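# Find leaked coffee packs by feel and tray them

## Task

Some of the vacuum-sealed coffee packs have leaked, and a leaked one is soft to the touch. Place every soft pack entirely inside a tray, and keep each intact (firm) pack upright on the bench.

## Robot and tools

Robot: two arms over a table. left_arm carries a left hand and sits on the +y side, with its base at (+0.041, +0.270, 0) m, quat_wxyz (+1.000, 0, 0, +0.026). right_arm carries a right hand, base at (-0.021, -0.259, 0) m, quat_wxyz (+1.000, 0, 0, +0.008). A two-camera stand is fixed behind them. The cameras are cam_high and cam_low, each 896x504.

Scene frame: the origin is at table-top height, halfway between the nominal bases. +x points out over the table, +y toward left_arm, +z up. Positions are in metres. The words left and right do not match image sides.

Hand point: a spot fixed to the palm, 0.05 m in front of it and 0.15 m from the wrist mount along the fingers. Its +z runs along straight fingers and its +y points out of the palm. Its +x runs across the palm away from the thumb on the right hand, and toward the thumb on the left hand. Straight fingertips end 0.06 to 0.07 m past the point along +z, about 0.06 m behind it along -y. A wrist bracket on the little-finger side can strike things.

Row layout (28 numbers, all in [-1, 1], always both arms): left dx, dy, dz, rx, ry, rz; left little, ring, middle, index, thumb_bend, thumb_turn, force_limit, speed; then the same fourteen for the right arm. Pose numbers are offsets, not poses. They are measured along scene axes from that arm's Hand target as it was when the action or move began. 1.0 equals 0.6 m of travel or 180 degrees of turn. rx, ry, rz form a single rotation vector about the hand point. Sending six zeros re-requests the current Hand target. Finger numbers are absolute targets: -1 open/straight, +1 closed; thumb_turn -1 beside the palm, +1 opposite the fingers. force_limit maps -1 to 0 N and +1 to 10 N at the fingertip (15 N for the two thumb motors). speed rises from almost zero at -1 to full at +0.48 and stays full above. No value means no change: to keep a hand as it is, resend its last executed eight numbers; if nothing was sent yet this scene, send hand_measured plus hand_force_limit and hand_speed.

Tools:
- execute_actions(actions, cameras): actions is a list of actions; each action is a list of up to 15 rows, one per 1/30 s step, and a short list repeats its last row to fill 15 steps. Every row in an action is an offset from the same start. cameras: list of names, ["all"], or []; images come by default only when actions is empty.
- move(target, speed, blend, blocking, cameras): target is one 28-number row or up to 15 rows; every row offsets from the Hand targets at the move's start, not from the previous row. The hand point travels in a straight line. speed is the top path speed in m/s, 0.002 to 4.3 (default 0.25), one value or one per target; turning is capped at twice that in rad/s. blend in m rounds corners (0 = stop at each). All paths share 10 s at most. blocking=false returns after about 0.5 s while motion goes on. It does not avoid obstacles or the other arm.
- wait(seconds 0 to 10): holds the last command. stop(): brakes a running move.
- zoom_image(camera cam_high or cam_low, region [x0, y0, x1, y1] pixels from top-left, at most 504 each way) on the newest image.
- show_instructions(): reference pages. finished_scene(scene): give the current scene number, printed at the end of each result; irreversible.

Results: end_effector_position and end_effector_quat_wxyz in the scene frame; Hand target (the last commanded pose after clipping, base for next offsets); Joint positions, velocities (may say within noise), torques (numbers 3 and 4 wrap at ±28 N m; they include gravity and carry offsets); hand_measured, hand_stopped_by (moving, target, force, stalled, fault), hand_load_n (fingertip force in N, positive pushing open), hand_force_limit, hand_speed. A move adds a move: line: done, off_target, moving, held or fault, plus limits=paced (pose clipped) or limits=held (steps withheld). MOTOR HOT warns of heating; OVER-TEMPERATURE FAULT means that arm went limp for 30 to 60 s or more. Joint ranges (rad): waist -2.880 to 2.880, shoulder 0.000 to 3.142, elbow 0.000 to 3.019, wrist pitch -1.693 to 1.571, wrist yaw -1.571 to 1.571, wrist roll -2.094 to 2.094.

Behaviour: arms track loosely and often rest 1 to 3 cm (sometimes 5 cm) short, usually low; resend the shortfall as an offset. Orientation commands are clipped to 40 degrees from the measured one each step. An arm may sag under load. Avoid paths passing near an arm's own base.

Gripping: with the thumb turned in front, the hand holds objects roughly 0.035 to 0.065 m thick, handles down to 0.025 m. A motor moves only when its target changes by 0.002 or more, then locks at target or at force_limit. For a soft squeeze close slowly, speed -0.94 or below. To tell packs apart, close gently with a low force_limit and compare how far hand_measured closes and how hand_load_n rises: a leaked pack lets the fingers go further for less load.

Avoid: dropping or releasing moving packs, slamming or pushing hard, any contact between the two arms or one hand gripping the other, excessive finger force, knocking a pack over or off the table, and long strained holds that overheat motors. Pushes against obstacles persist until you command the arm back past its hand point. A loose object may be nudged by outside disturbances now and then.

Each tool is called after "Emit:" in YAML: its name, and indented under it one key for each argument.

Reference images:

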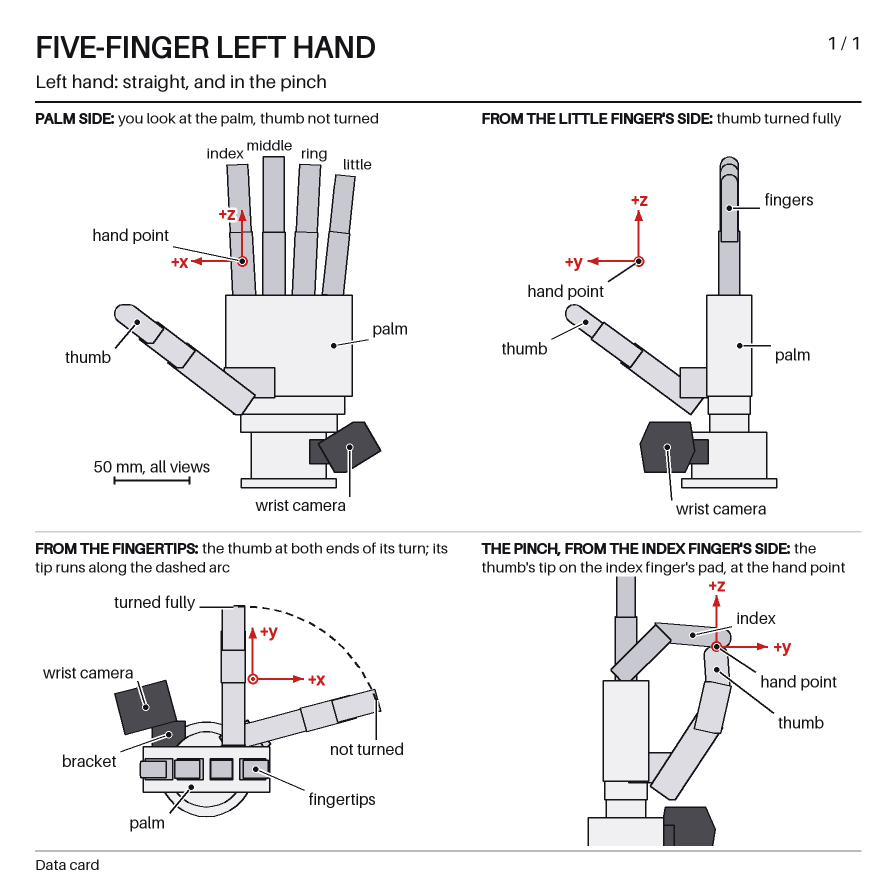

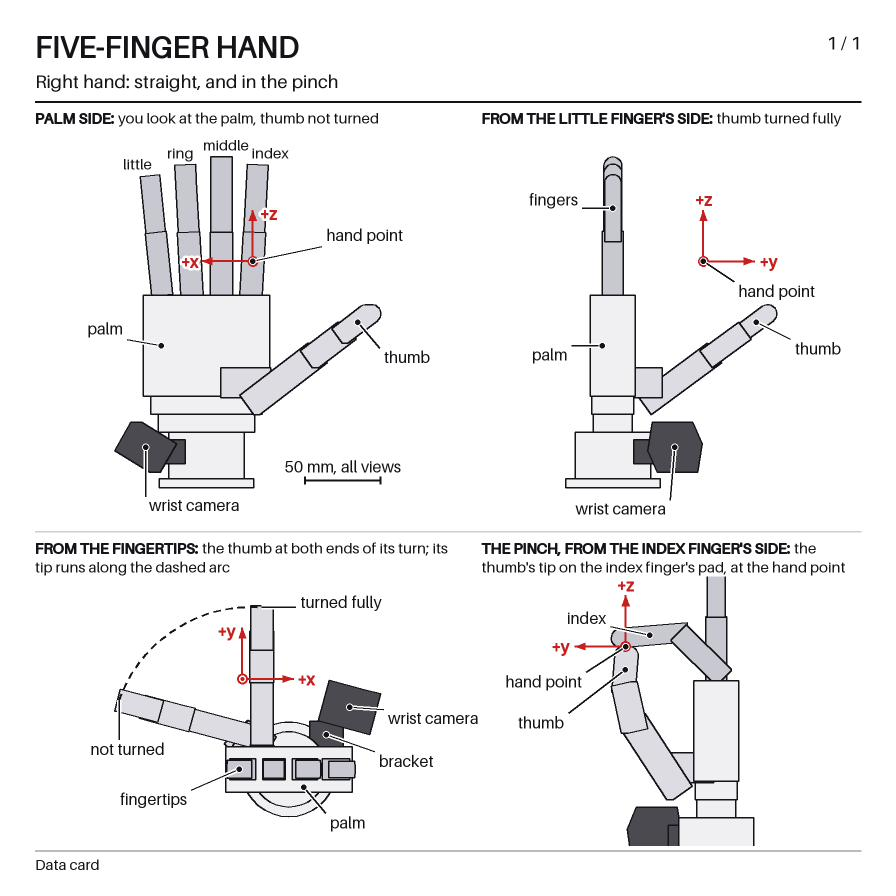

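## Session

Emit:
execute_actions:
  actions: []

Scene clock: 0.00 s.
left_arm: end_effector_position=(+0.2818, +0.4476, +0.1056) hand_measured=(-1.000, -1.000, -1.000, -1.000, -1.000, -1.000) hand_load_n=(-0.5, +0.0, +0.0, +0.0, +0.0, +0.0) hand_stopped_by=(target, target, target, target, target, target) hand_force_limit=0.00 hand_speed=-0.80 end_effector_quat_wxyz=(+0.069, +0.793, +0.589, -0.141) | right_arm: end_effector_position=(+0.2667, +0.0382, +0.2195) hand_measured=(-1.000, -1.000, -1.000, -1.000, -1.000, -1.000) hand_load_n=(+0.0, +0.0, +0.0, +0.0, +0.0, +0.0) hand_stopped_by=(target, target, target, target, target, target) hand_force_limit=0.00 hand_speed=-0.80 end_effector_quat_wxyz=(-0.011, +0.723, +0.514, +0.462)
Joint positions: left_arm=[0.776 1.246 0.878 -1.507 0.081 -2.007] | right_arm=[1.125 0.939 0.658 -0.39 0.401 -1.863]
Joint velocities: within noise
Joint torques (N m): no reading
Heat: left arm: hottest elbow 24 °C; right arm: hottest waist 30 °C.
Hand target: left_arm +0.2866, +0.4528, +0.1113; +0.067, +0.794, +0.589, -0.133 | right_arm +0.2704, +0.0461, +0.2390; -0.020, +0.718, +0.506, +0.478

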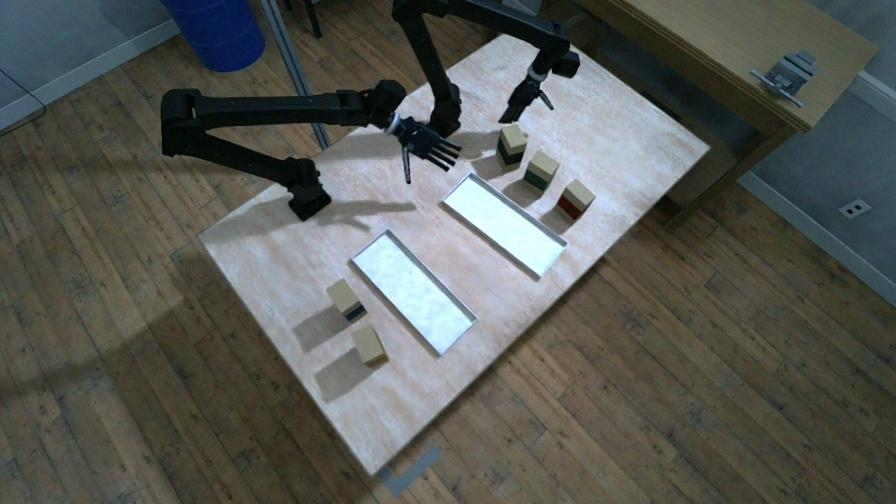

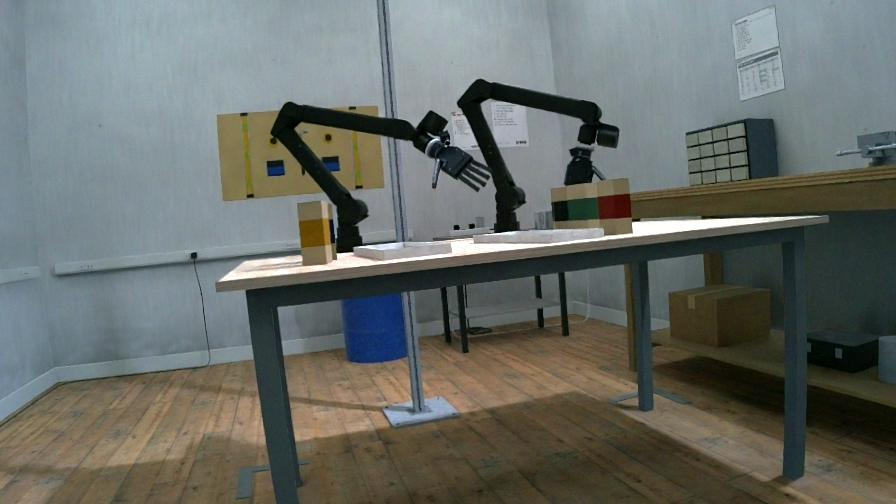

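Emit:
zoom_image:
  camera: "cam_high"
  region: [430, 60, 682, 312]

Emit:
zoom_image:
  camera: "cam_high"
  region: [240, 180, 492, 432]

Emit:
zoom_image:
  camera: "cam_low"
  region: [420, 60, 672, 312]

Emit:
zoom_image:
  camera: "cam_low"
  region: [200, 100, 452, 352]

Scaled by 2.000 from the camera's 896x504 image, which has a finer 1280x720 frame.

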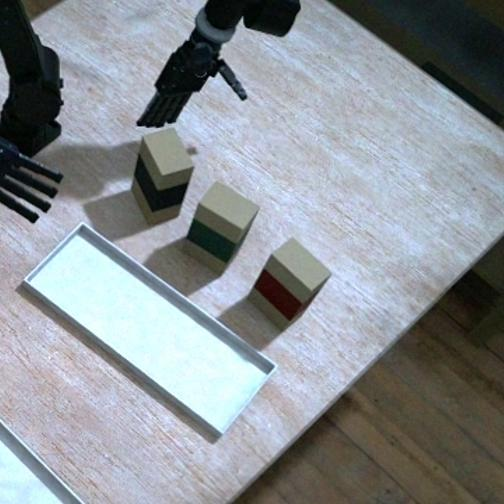

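Scaled by 2.000 from the camera's 896x504 image, which has a finer 1280x720 frame.

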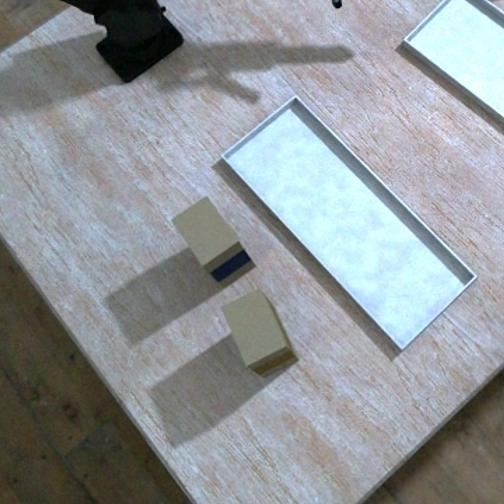

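Scaled by 2.000 from the camera's 896x504 image, which has a finer 1280x720 frame.

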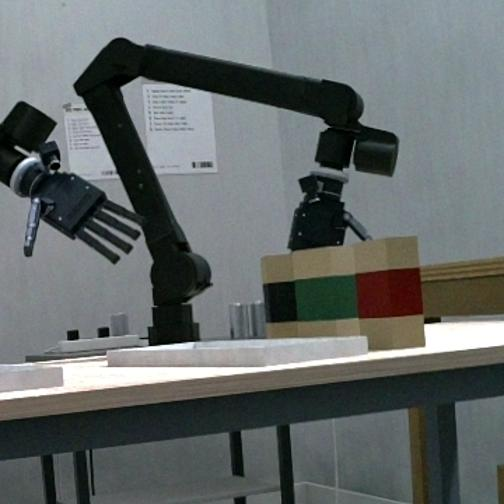

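Scaled by 2.000 from the camera's 896x504 image, which has a finer 1280x720 frame.

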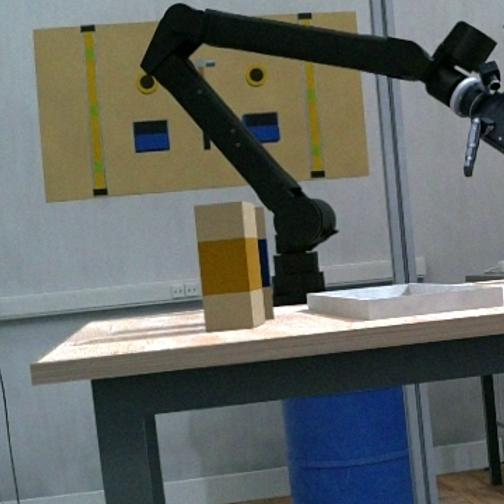

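Emit:
zoom_image:
  camera: "cam_high"
  region: [480, 110, 606, 236]

Emit:
zoom_image:
  camera: "cam_high"
  region: [300, 260, 426, 386]

Scaled by 4.000 from the camera's 896x504 image, which has a finer 1280x720 frame.

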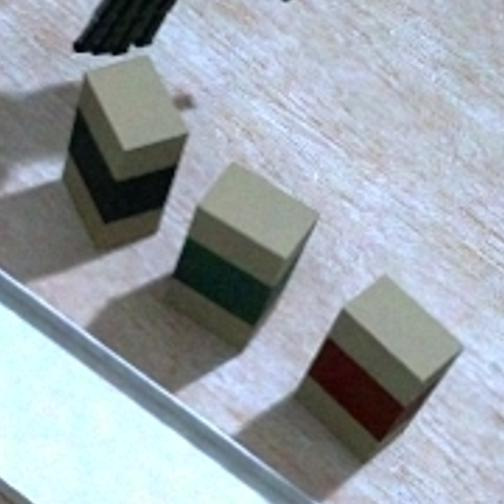

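Scaled by 4.000 from the camera's 896x504 image, which has a finer 1280x720 frame.

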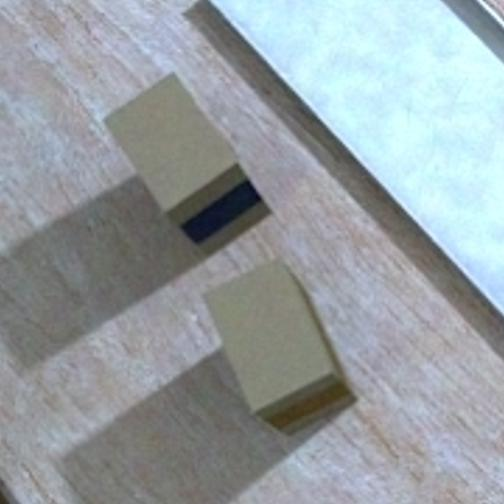

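Emit:
move:
  target: [0.022,-0.088,0.231,0.046,-0.091,-0.4035,-1,-1,-1,-1,-1,1,0,0, 0,0,0,0,0,0,-1,-1,-1,-1,-1,-1,0,-0.8]
  cameras: ["cam_high"]

Scene clock: 67.97 s.
left_arm: end_effector_position=(+0.2895, +0.3963, +0.2286) hand_measured=(-1.000, -1.000, -1.000, -1.000, -1.000, +1.000) hand_load_n=(+0.0, +0.0, +0.0, +0.0, -0.5, +0.0) hand_stopped_by=(target, target, target, target, target, target) hand_force_limit=0.00 hand_speed=0.00 end_effector_quat_wxyz=(+0.015, +1.000, +0.012, -0.020) | right_arm: end_effector_position=(+0.2667, +0.0382, +0.2195) hand_measured=(-1.000, -1.000, -1.000, -1.000, -1.000, -1.000) hand_load_n=(+0.0, +0.0, +0.0, +0.0, +0.0, +0.0) hand_stopped_by=(target, target, target, target, target, target) hand_force_limit=0.00 hand_speed=-0.80 end_effector_quat_wxyz=(-0.011, +0.723, +0.514, +0.462)
Joint positions: left_arm=[0.657 1.116 1.104 -1.608 -0.003 -0.885] | right_arm=[1.125 0.939 0.658 -0.39 0.401 -1.863]
Joint torques (N m): left_arm=[-1.08 -8.18 13.41 0.12 0.13 0.13] | right_arm=[0.26 -4.25 13.87 1.36 0.25 -0.03]
Heat: left arm: hottest elbow 28 °C; right arm: hottest elbow 43 °C.
Hand target: left_arm +0.2998, +0.4000, +0.2499; +0.000, +1.000, +0.000, +0.000 | right_arm +0.2704, +0.0461, +0.2390; -0.020, +0.718, +0.506, +0.478
Off the commanded pose: left_arm 0.024 m, 3 deg | right_arm 0.021 m, 2 deg.
move: off_target (left_arm, right_arm)
Images, in order (width x height): cam_high 896x504.

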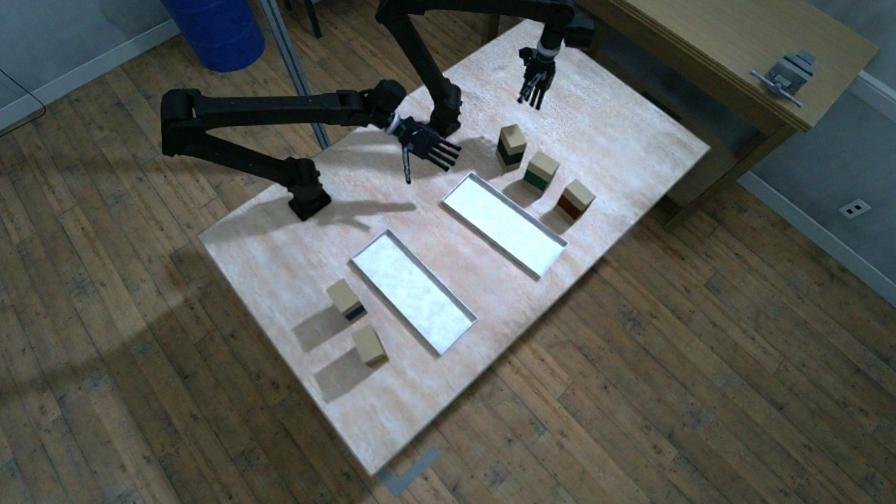

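Emit:
zoom_image:
  camera: "cam_high"
  region: [490, 30, 590, 130]

Scaled by 5.040 from the camera's 896x504 image, which has a finer 1280x720 frame.

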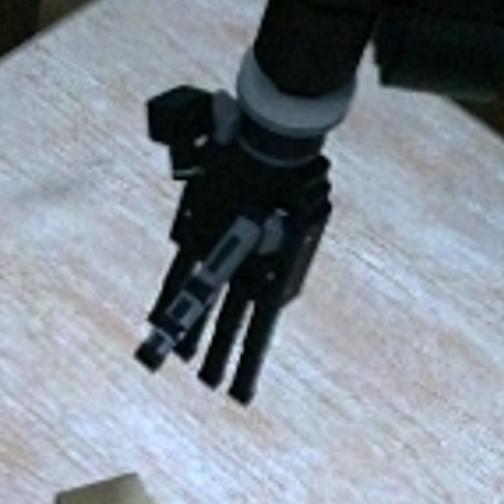

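Emit:
move:
  target: [0.25,-0.1,0.02,0,0,0,-1,-1,-1,-1,-1,1,0,0, 0,0,0,0,0,0,-1,-1,-1,-1,-1,-1,0,-0.8]
  cameras: ["cam_high","cam_low"]

Emit:
zoom_image:
  camera: "cam_high"
  region: [490, 60, 616, 186]

Scene clock: 82.93 s.
left_arm: end_effector_position=(+0.4344, +0.3380, +0.2467) hand_measured=(-1.000, -1.000, -1.000, -1.000, -1.000, +1.000) hand_load_n=(+0.0, +0.0, +0.0, +0.0, +0.0, +0.0) hand_stopped_by=(target, target, target, target, target, target) hand_force_limit=0.00 hand_speed=0.00 end_effector_quat_wxyz=(+0.008, +1.000, -0.001, -0.015) | right_arm: end_effector_position=(+0.2667, +0.0382, +0.2195) hand_measured=(-1.000, -1.000, -1.000, -1.000, -1.000, -1.000) hand_load_n=(+0.0, +0.0, +0.0, +0.0, +0.0, +0.0) hand_stopped_by=(target, target, target, target, target, target) hand_force_limit=0.00 hand_speed=-0.80 end_effector_quat_wxyz=(-0.011, +0.723, +0.514, +0.462)
Joint positions: left_arm=[0.291 1.367 1.367 -1.604 0.004 -1.225] | right_arm=[1.125 0.939 0.658 -0.39 0.401 -1.863]
Joint torques (N m): left_arm=[-0.97 -10.87 13.44 0.32 -0.12 -0.08] | right_arm=[0.21 -4.25 13.87 1.39 0.25 -0.03]
Heat: left arm: hottest elbow 31 °C; right arm: hottest elbow 44 °C.
Hand target: left_arm +0.4498, +0.3401, +0.2619; +0.000, +1.000, +0.000, +0.000 | right_arm +0.2704, +0.0461, +0.2390; -0.020, +0.718, +0.506, +0.478
Off the commanded pose: left_arm 0.022 m, 2 deg | right_arm 0.021 m, 2 deg.
move: off_target (left_arm, right_arm)

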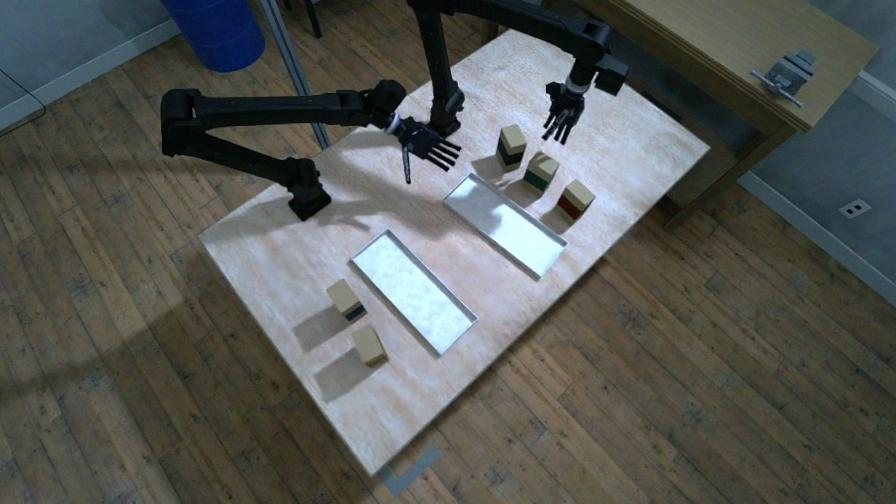

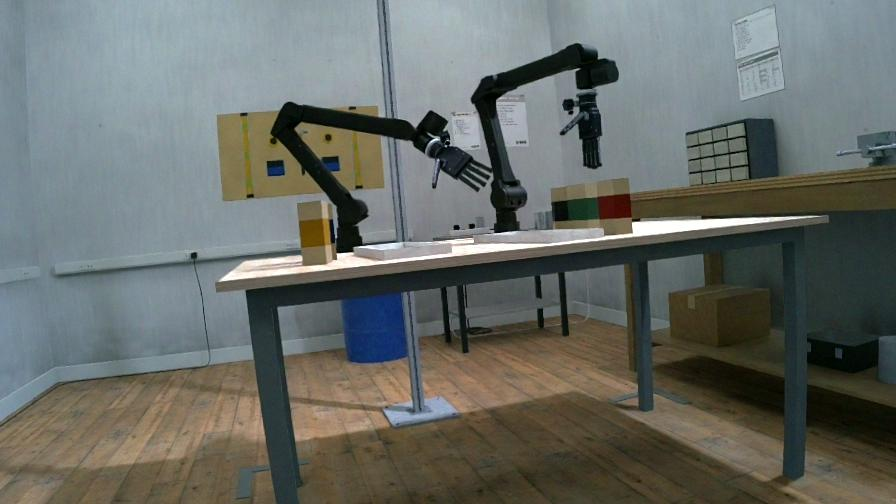

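Scaled by 4.000 from the camera's 896x504 image, which has a finer 1280x720 frame.

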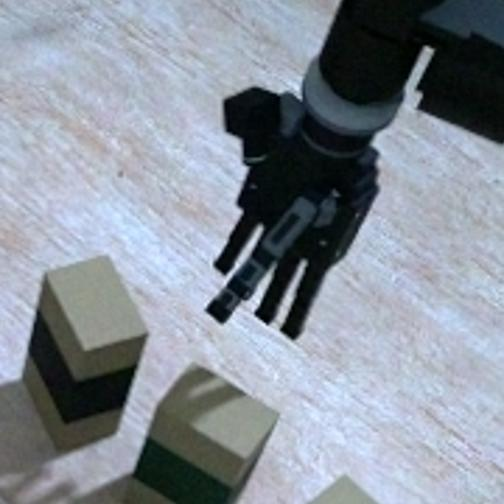

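Emit:
zoom_image:
  camera: "cam_high"
  region: [170, 200, 270, 300]

Emit:
zoom_image:
  camera: "cam_high"
  region: [640, 100, 740, 200]

Emit:
zoom_image:
  camera: "cam_high"
  region: [330, 400, 430, 500]

Emit:
zoom_image:
  camera: "cam_high"
  region: [470, 0, 570, 100]

Emit:
zoom_image:
  camera: "cam_high"
  region: [340, 220, 490, 370]

Emit:
zoom_image:
  camera: "cam_high"
  region: [430, 150, 580, 300]

Scaled by 5.040 from the camera's 896x504 image, which has a finer 1280x720 frame.

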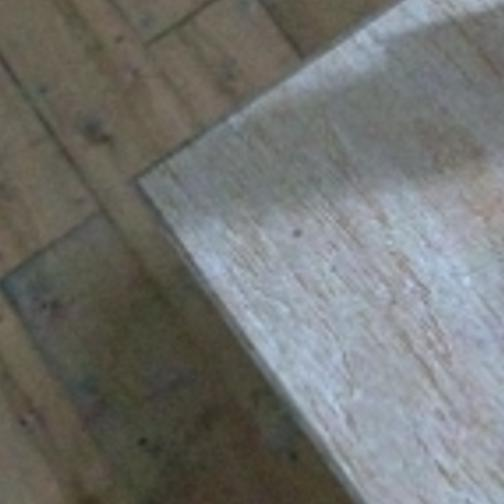

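Scaled by 5.040 from the camera's 896x504 image, which has a finer 1280x720 frame.

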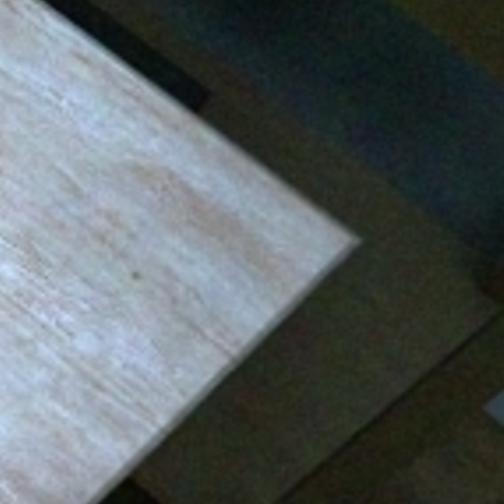

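Scaled by 5.040 from the camera's 896x504 image, which has a finer 1280x720 frame.

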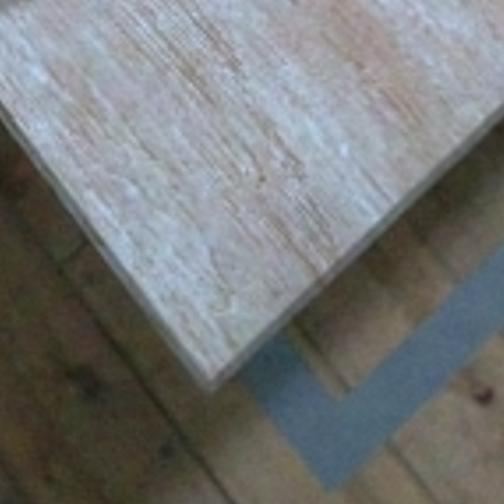

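Scaled by 5.040 from the camera's 896x504 image, which has a finer 1280x720 frame.

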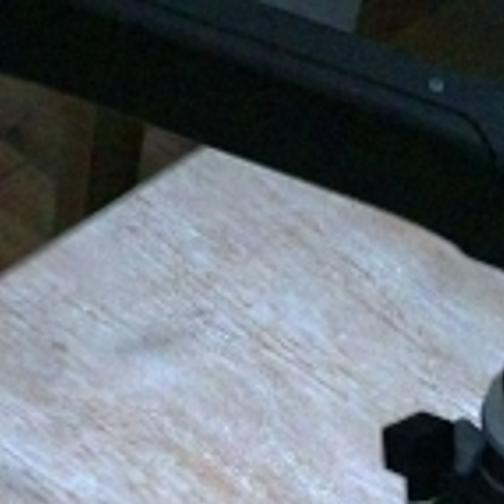

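Scaled by 3.360 from the camera's 896x504 image, which has a finer 1280x720 frame.

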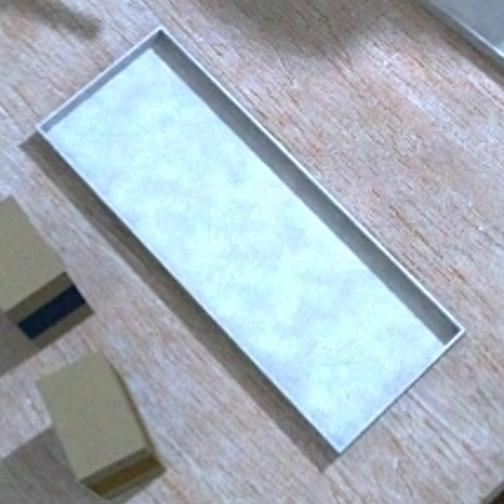

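Scaled by 3.360 from the camera's 896x504 image, which has a finer 1280x720 frame.

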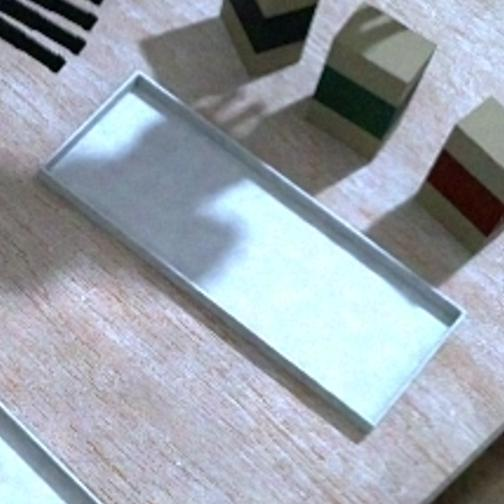

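Emit:
zoom_image:
  camera: "cam_high"
  region: [520, 140, 610, 230]

Scaled by 5.600 from the camera's 896x504 image, which has a finer 1280x720 frame.

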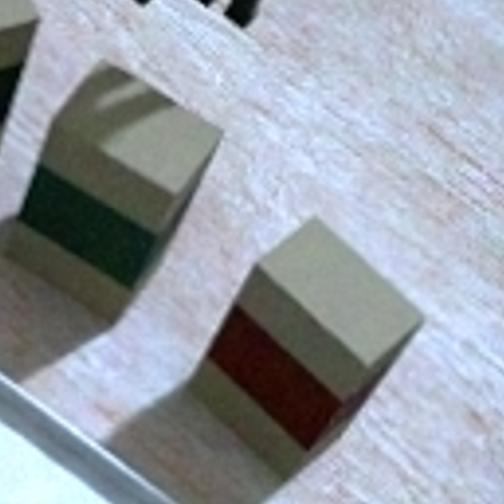

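Emit:
move:
  target: [0.237,0.015,-0.003,0,0,-0.022,-1,-1,-1,-1,-1,1,0,0, 0,0,0,0,0,0,-1,-1,-1,-1,-1,-1,0,-0.8]
  cameras: ["cam_high","cam_low"]

Emit:
zoom_image:
  camera: "cam_high"
  region: [520, 100, 646, 226]

Emit:
zoom_image:
  camera: "cam_low"
  region: [540, 80, 690, 230]

Scene clock: 234.00 s.
left_arm: end_effector_position=(+0.5786, +0.3511, +0.2481) hand_measured=(-1.000, -1.000, -1.000, -1.000, -1.000, +1.000) hand_load_n=(+0.0, +0.0, +0.0, +0.0, +0.0, +0.0) hand_stopped_by=(target, target, target, target, target, target) hand_force_limit=0.00 hand_speed=0.00 end_effector_quat_wxyz=(+0.006, +0.999, -0.032, -0.012) | right_arm: end_effector_position=(+0.2667, +0.0382, +0.2195) hand_measured=(-1.000, -1.000, -1.000, -1.000, -1.000, -1.000) hand_load_n=(+0.0, +0.0, +0.0, +0.0, +0.0, +0.0) hand_stopped_by=(target, target, target, target, target, target) hand_force_limit=0.00 hand_speed=-0.80 end_effector_quat_wxyz=(-0.011, +0.723, +0.514, +0.462)
Joint positions: left_arm=[0.223 1.751 1.817 -1.664 0.004 -1.231] | right_arm=[1.125 0.939 0.658 -0.39 0.401 -1.863]
Joint torques (N m): left_arm=[-1.08 -17.14 13.42 0.24 -0.12 -0.03] | right_arm=[0.32 -4.25 13.86 1.4 0.26 -0.03]
Heat: left arm: hottest elbow 36 °C; right arm: hottest elbow 49 °C.
Hand target: left_arm +0.5920, +0.3491, +0.2600; +0.000, +0.999, -0.035, +0.000 | right_arm +0.2704, +0.0461, +0.2390; -0.020, +0.718, +0.506, +0.478
Off the commanded pose: left_arm 0.018 m, 2 deg | right_arm 0.021 m, 2 deg.
move: off_target (left_arm, right_arm)

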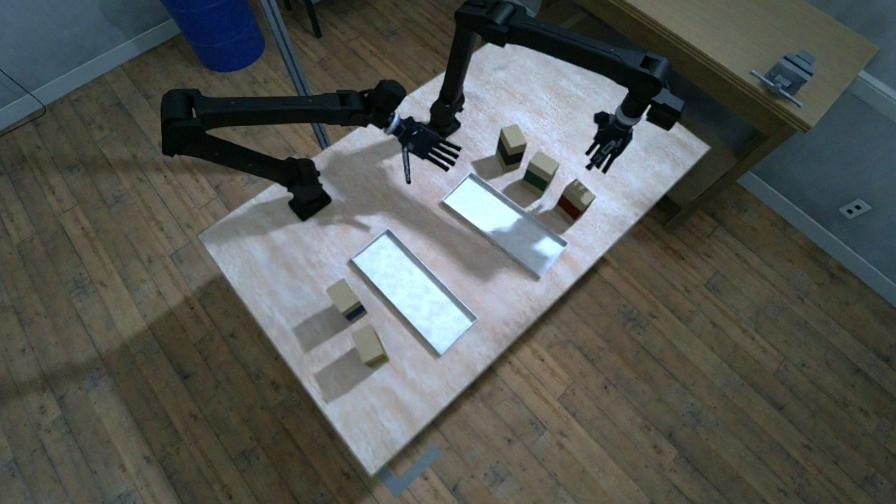

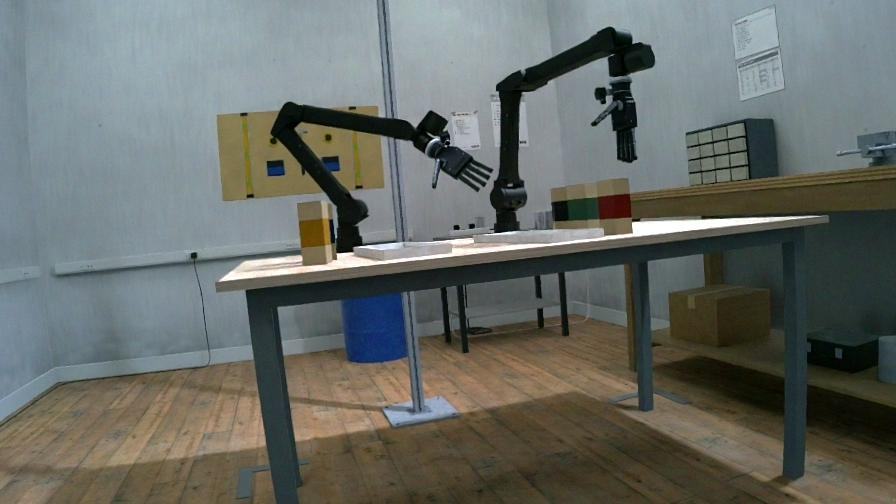

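Scaled by 4.000 from the camera's 896x504 image, which has a finer 1280x720 frame.

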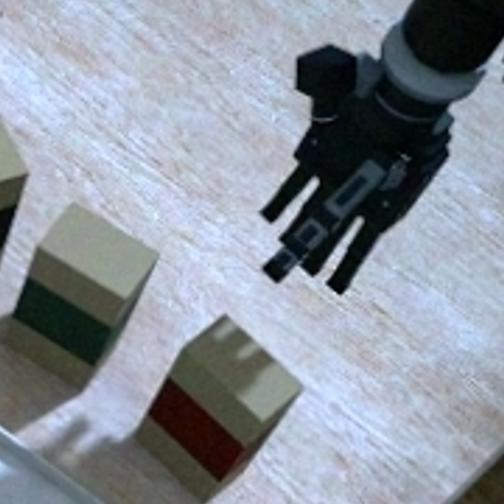

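Scaled by 3.360 from the camera's 896x504 image, which has a finer 1280x720 frame.

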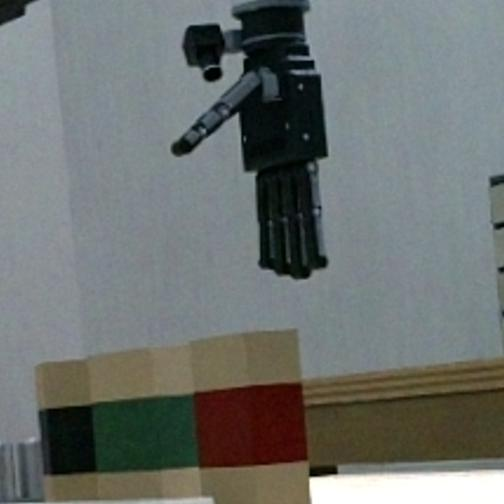

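Emit:
move:
  target: [-0.005,0.01,-0.122,0,0,0,-1,-1,-1,-1,-1,1,0,0, 0,0,0,0,0,0,-1,-1,-1,-1,-1,-1,0,-0.8]
  speed: 0.15
  cameras: ["cam_high","cam_low"]

Emit:
zoom_image:
  camera: "cam_high"
  region: [520, 100, 646, 226]

Emit:
zoom_image:
  camera: "cam_low"
  region: [540, 110, 690, 260]

Scene clock: 255.63 s.
left_arm: end_effector_position=(+0.5898, +0.3545, +0.1976) hand_measured=(-1.000, -1.000, -1.000, -1.000, -1.000, +1.000) hand_load_n=(+0.0, +0.0, +0.0, +0.0, +0.0, +0.0) hand_stopped_by=(target, target, target, target, target, target) hand_force_limit=0.00 hand_speed=0.00 end_effector_quat_wxyz=(-0.001, +0.999, -0.032, +0.007) | right_arm: end_effector_position=(+0.2667, +0.0382, +0.2195) hand_measured=(-1.000, -1.000, -1.000, -1.000, -1.000, -1.000) hand_load_n=(+0.0, +0.0, +0.0, +0.0, +0.0, +0.0) hand_stopped_by=(target, target, target, target, target, target) hand_force_limit=0.00 hand_speed=-0.80 end_effector_quat_wxyz=(-0.011, +0.723, +0.514, +0.462)
Joint positions: left_arm=[0.223 1.752 1.686 -1.49 0.003 -1.231] | right_arm=[1.125 0.939 0.658 -0.39 0.401 -1.863]
Joint torques (N m): left_arm=[-0.09 -17.32 7.75 1.07 -0.11 0.09] | right_arm=[0.26 -4.13 13.87 1.39 0.26 -0.02]
Heat: left arm: hottest elbow 39 °C; right arm: hottest elbow 49 °C.
Hand target: left_arm +0.5892, +0.3551, +0.1869; +0.000, +0.999, -0.035, +0.000 | right_arm +0.2704, +0.0461, +0.2390; -0.020, +0.718, +0.506, +0.478
Off the commanded pose: left_arm 0.011 m, 1 deg | right_arm 0.021 m, 2 deg.
move: off_target (left_arm, right_arm)

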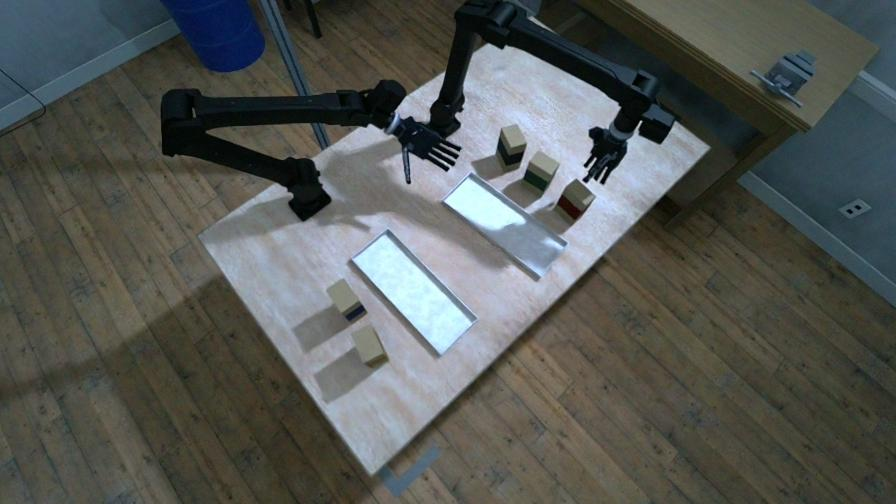

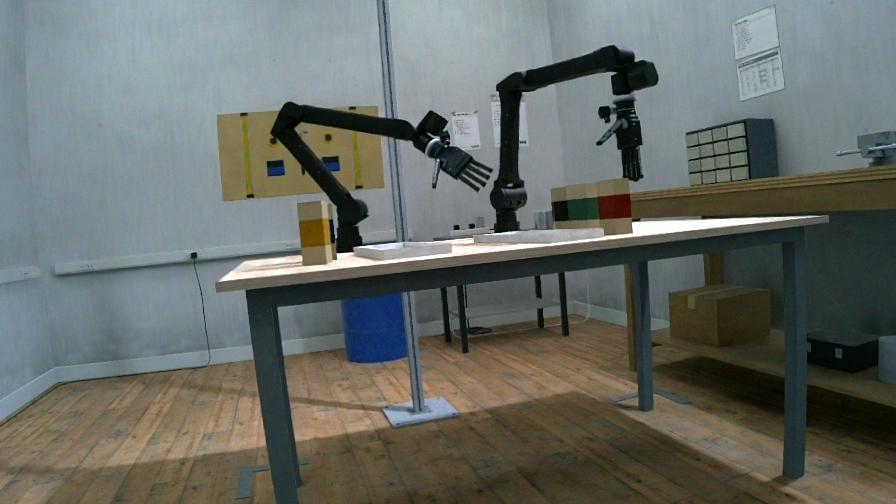

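Scaled by 4.000 from the camera's 896x504 image, which has a finer 1280x720 frame.

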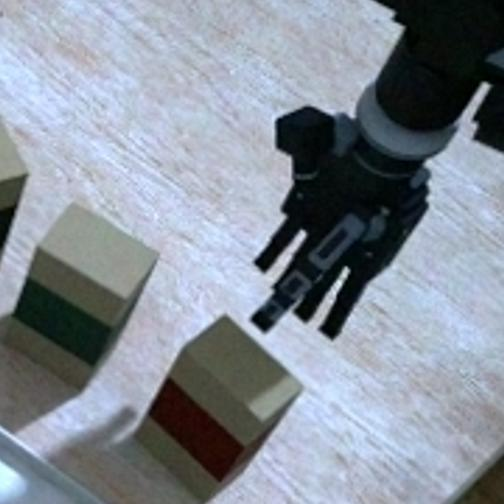

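Scaled by 3.360 from the camera's 896x504 image, which has a finer 1280x720 frame.

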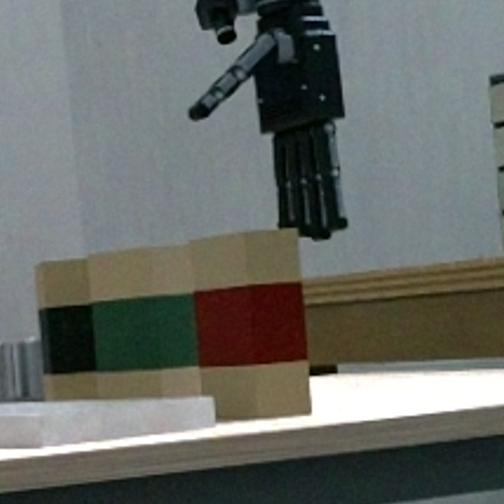

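Emit:
move:
  target:
    - [-0.022,0,-0.03,0,0,0,-1,-1,-1,-1,-1,1,0,0, 0,0,0,0,0,0,-1,-1,-1,-1,-1,-1,0,-0.8]
    - [-0.022,0,-0.165,0,0,0,-1,-1,-1,-1,-1,1,0,0, 0,0,0,0,0,0,-1,-1,-1,-1,-1,-1,0,-0.8]
  speed: 0.12
  cameras: ["cam_high","cam_low"]

Emit:
zoom_image:
  camera: "cam_high"
  region: [520, 120, 646, 246]

Emit:
zoom_image:
  camera: "cam_low"
  region: [540, 110, 690, 260]

Scene clock: 268.00 s.
left_arm: end_effector_position=(+0.5787, +0.3509, +0.1016) hand_measured=(-1.000, -1.000, -1.000, -1.000, -1.000, +1.000) hand_load_n=(+0.0, +0.0, +0.0, +0.0, +0.0, +0.0) hand_stopped_by=(target, target, target, target, target, target) hand_force_limit=0.00 hand_speed=0.00 end_effector_quat_wxyz=(+0.000, +0.999, -0.034, +0.009) | right_arm: end_effector_position=(+0.2667, +0.0382, +0.2195) hand_measured=(-1.000, -1.000, -1.000, -1.000, -1.000, -1.000) hand_load_n=(+0.0, +0.0, +0.0, +0.0, +0.0, +0.0) hand_stopped_by=(target, target, target, target, target, target) hand_force_limit=0.00 hand_speed=-0.80 end_effector_quat_wxyz=(-0.011, +0.723, +0.514, +0.462)
Joint positions: left_arm=[0.223 1.769 1.452 -1.237 0.005 -1.227] | right_arm=[1.125 0.939 0.658 -0.39 0.401 -1.863]
Joint torques (N m): left_arm=[0.5 -17.08 7.3 1.21 -0.19 0.11] | right_arm=[0.26 -4.37 13.87 1.4 0.25 -0.03]
Heat: left arm: hottest elbow 36 °C; right arm: hottest elbow 49 °C.
Hand target: left_arm +0.5759, +0.3551, +0.0880; +0.000, +0.999, -0.035, +0.001 | right_arm +0.2704, +0.0461, +0.2390; -0.020, +0.718, +0.506, +0.478
Off the commanded pose: left_arm 0.015 m, 1 deg | right_arm 0.021 m, 2 deg.
move: off_target (left_arm, right_arm)

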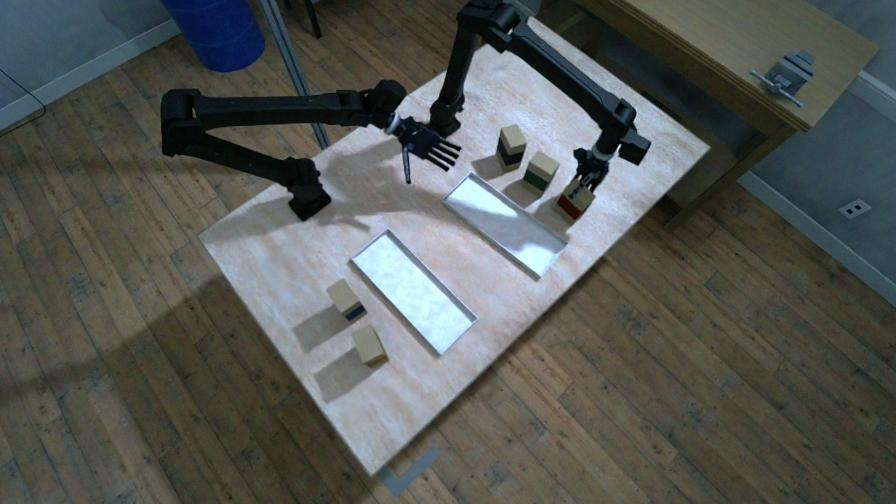

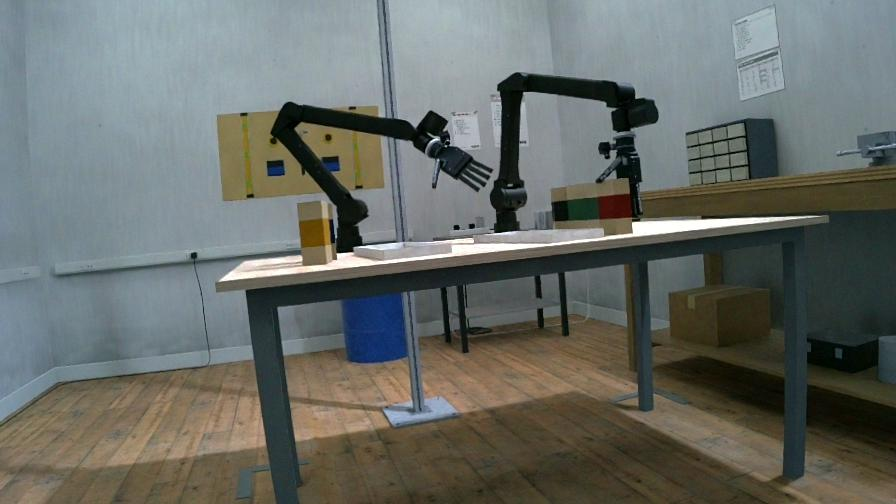

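Scaled by 4.000 from the camera's 896x504 image, which has a finer 1280x720 frame.

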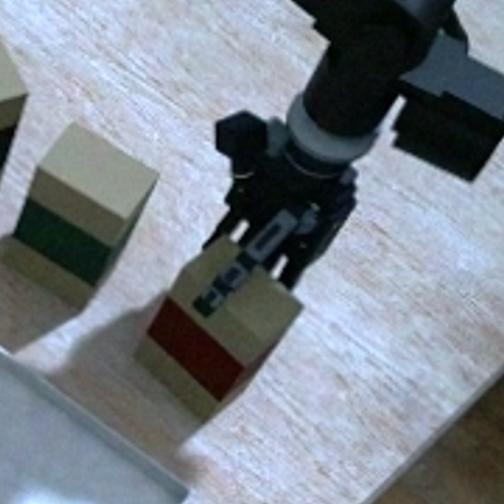

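Scaled by 3.360 from the camera's 896x504 image, which has a finer 1280x720 frame.

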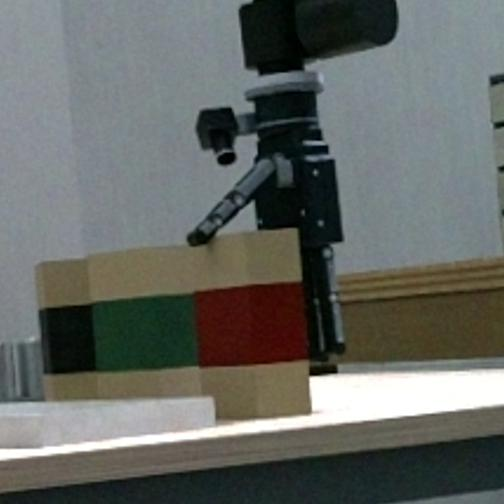

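Emit:
move:
  target: [0.012,-0.007,-0.023,0,0,0,-1,-1,-1,-1,-1,1,0,0, 0,0,0,0,0,0,-1,-1,-1,-1,-1,-1,0,-0.8]
  speed: 0.12
  cameras: ["cam_high","cam_low"]

Emit:
zoom_image:
  camera: "cam_high"
  region: [540, 150, 615, 225]

Emit:
zoom_image:
  camera: "cam_low"
  region: [570, 140, 670, 240]

Scene clock: 280.93 s.
left_arm: end_effector_position=(+0.5846, +0.3520, +0.0999) hand_measured=(-1.000, -1.000, -1.000, -1.000, -1.000, +1.000) hand_load_n=(+0.0, +0.0, +0.0, +0.0, +0.5, -0.5) hand_stopped_by=(target, target, target, target, target, target) hand_force_limit=0.00 hand_speed=0.00 end_effector_quat_wxyz=(-0.002, +0.999, -0.034, +0.018) | right_arm: end_effector_position=(+0.2667, +0.0382, +0.2195) hand_measured=(-1.000, -1.000, -1.000, -1.000, -1.000, -1.000) hand_load_n=(+0.0, +0.0, +0.0, +0.0, +0.0, +0.0) hand_stopped_by=(target, target, target, target, target, target) hand_force_limit=0.00 hand_speed=-0.80 end_effector_quat_wxyz=(-0.011, +0.723, +0.514, +0.462)
Joint positions: left_arm=[0.223 1.774 1.452 -1.214 0.008 -1.227] | right_arm=[1.125 0.939 0.658 -0.39 0.401 -1.863]
Joint torques (N m): left_arm=[-0.32 -15.27 7.15 1.37 -0.3 0] | right_arm=[0.21 -4.25 13.89 1.39 0.26 -0.03]
Heat: left arm: hottest elbow 35 °C; right arm: hottest elbow 49 °C.
Hand target: left_arm +0.5831, +0.3509, +0.0742; +0.000, +0.999, -0.035, +0.001 | right_arm +0.2704, +0.0461, +0.2390; -0.020, +0.718, +0.506, +0.478
Off the commanded pose: left_arm 0.026 m, 2 deg | right_arm 0.021 m, 2 deg.
move: off_target (left_arm, right_arm)

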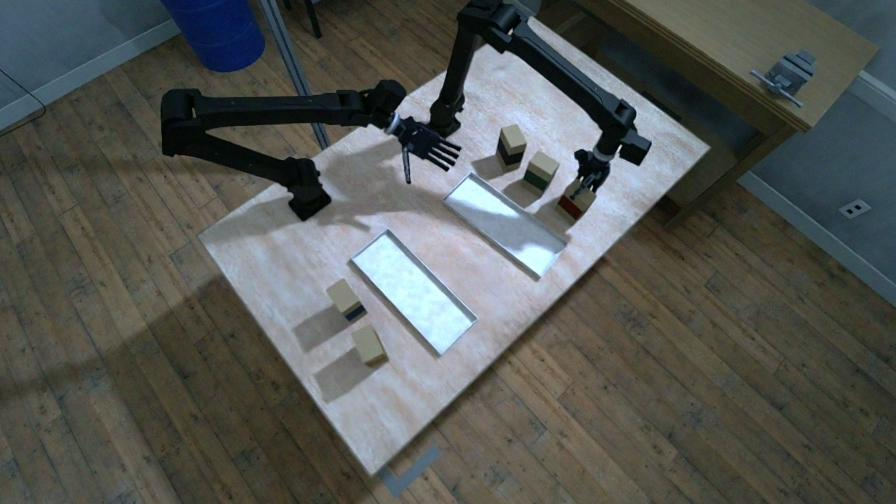

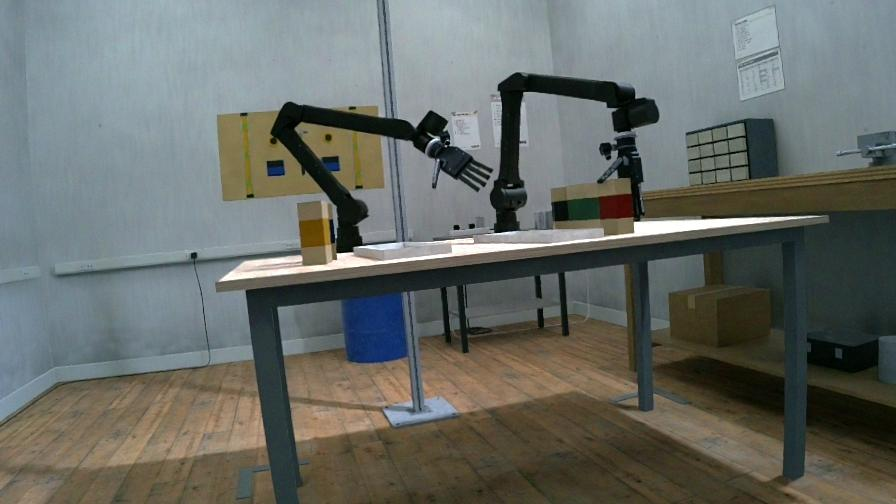

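Scaled by 6.720 from the camera's 896x504 image, which has a finer 1280x720 frame.

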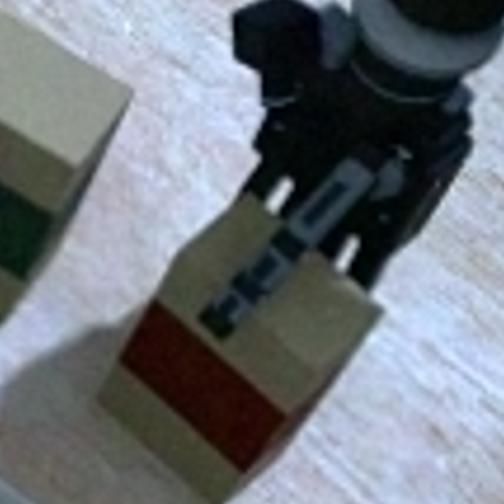

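Scaled by 5.040 from the camera's 896x504 image, which has a finer 1280x720 frame.

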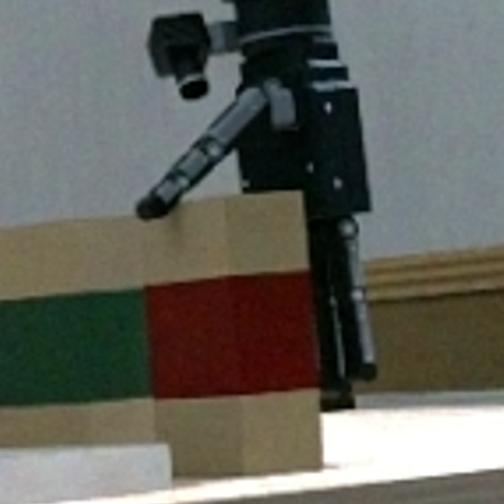

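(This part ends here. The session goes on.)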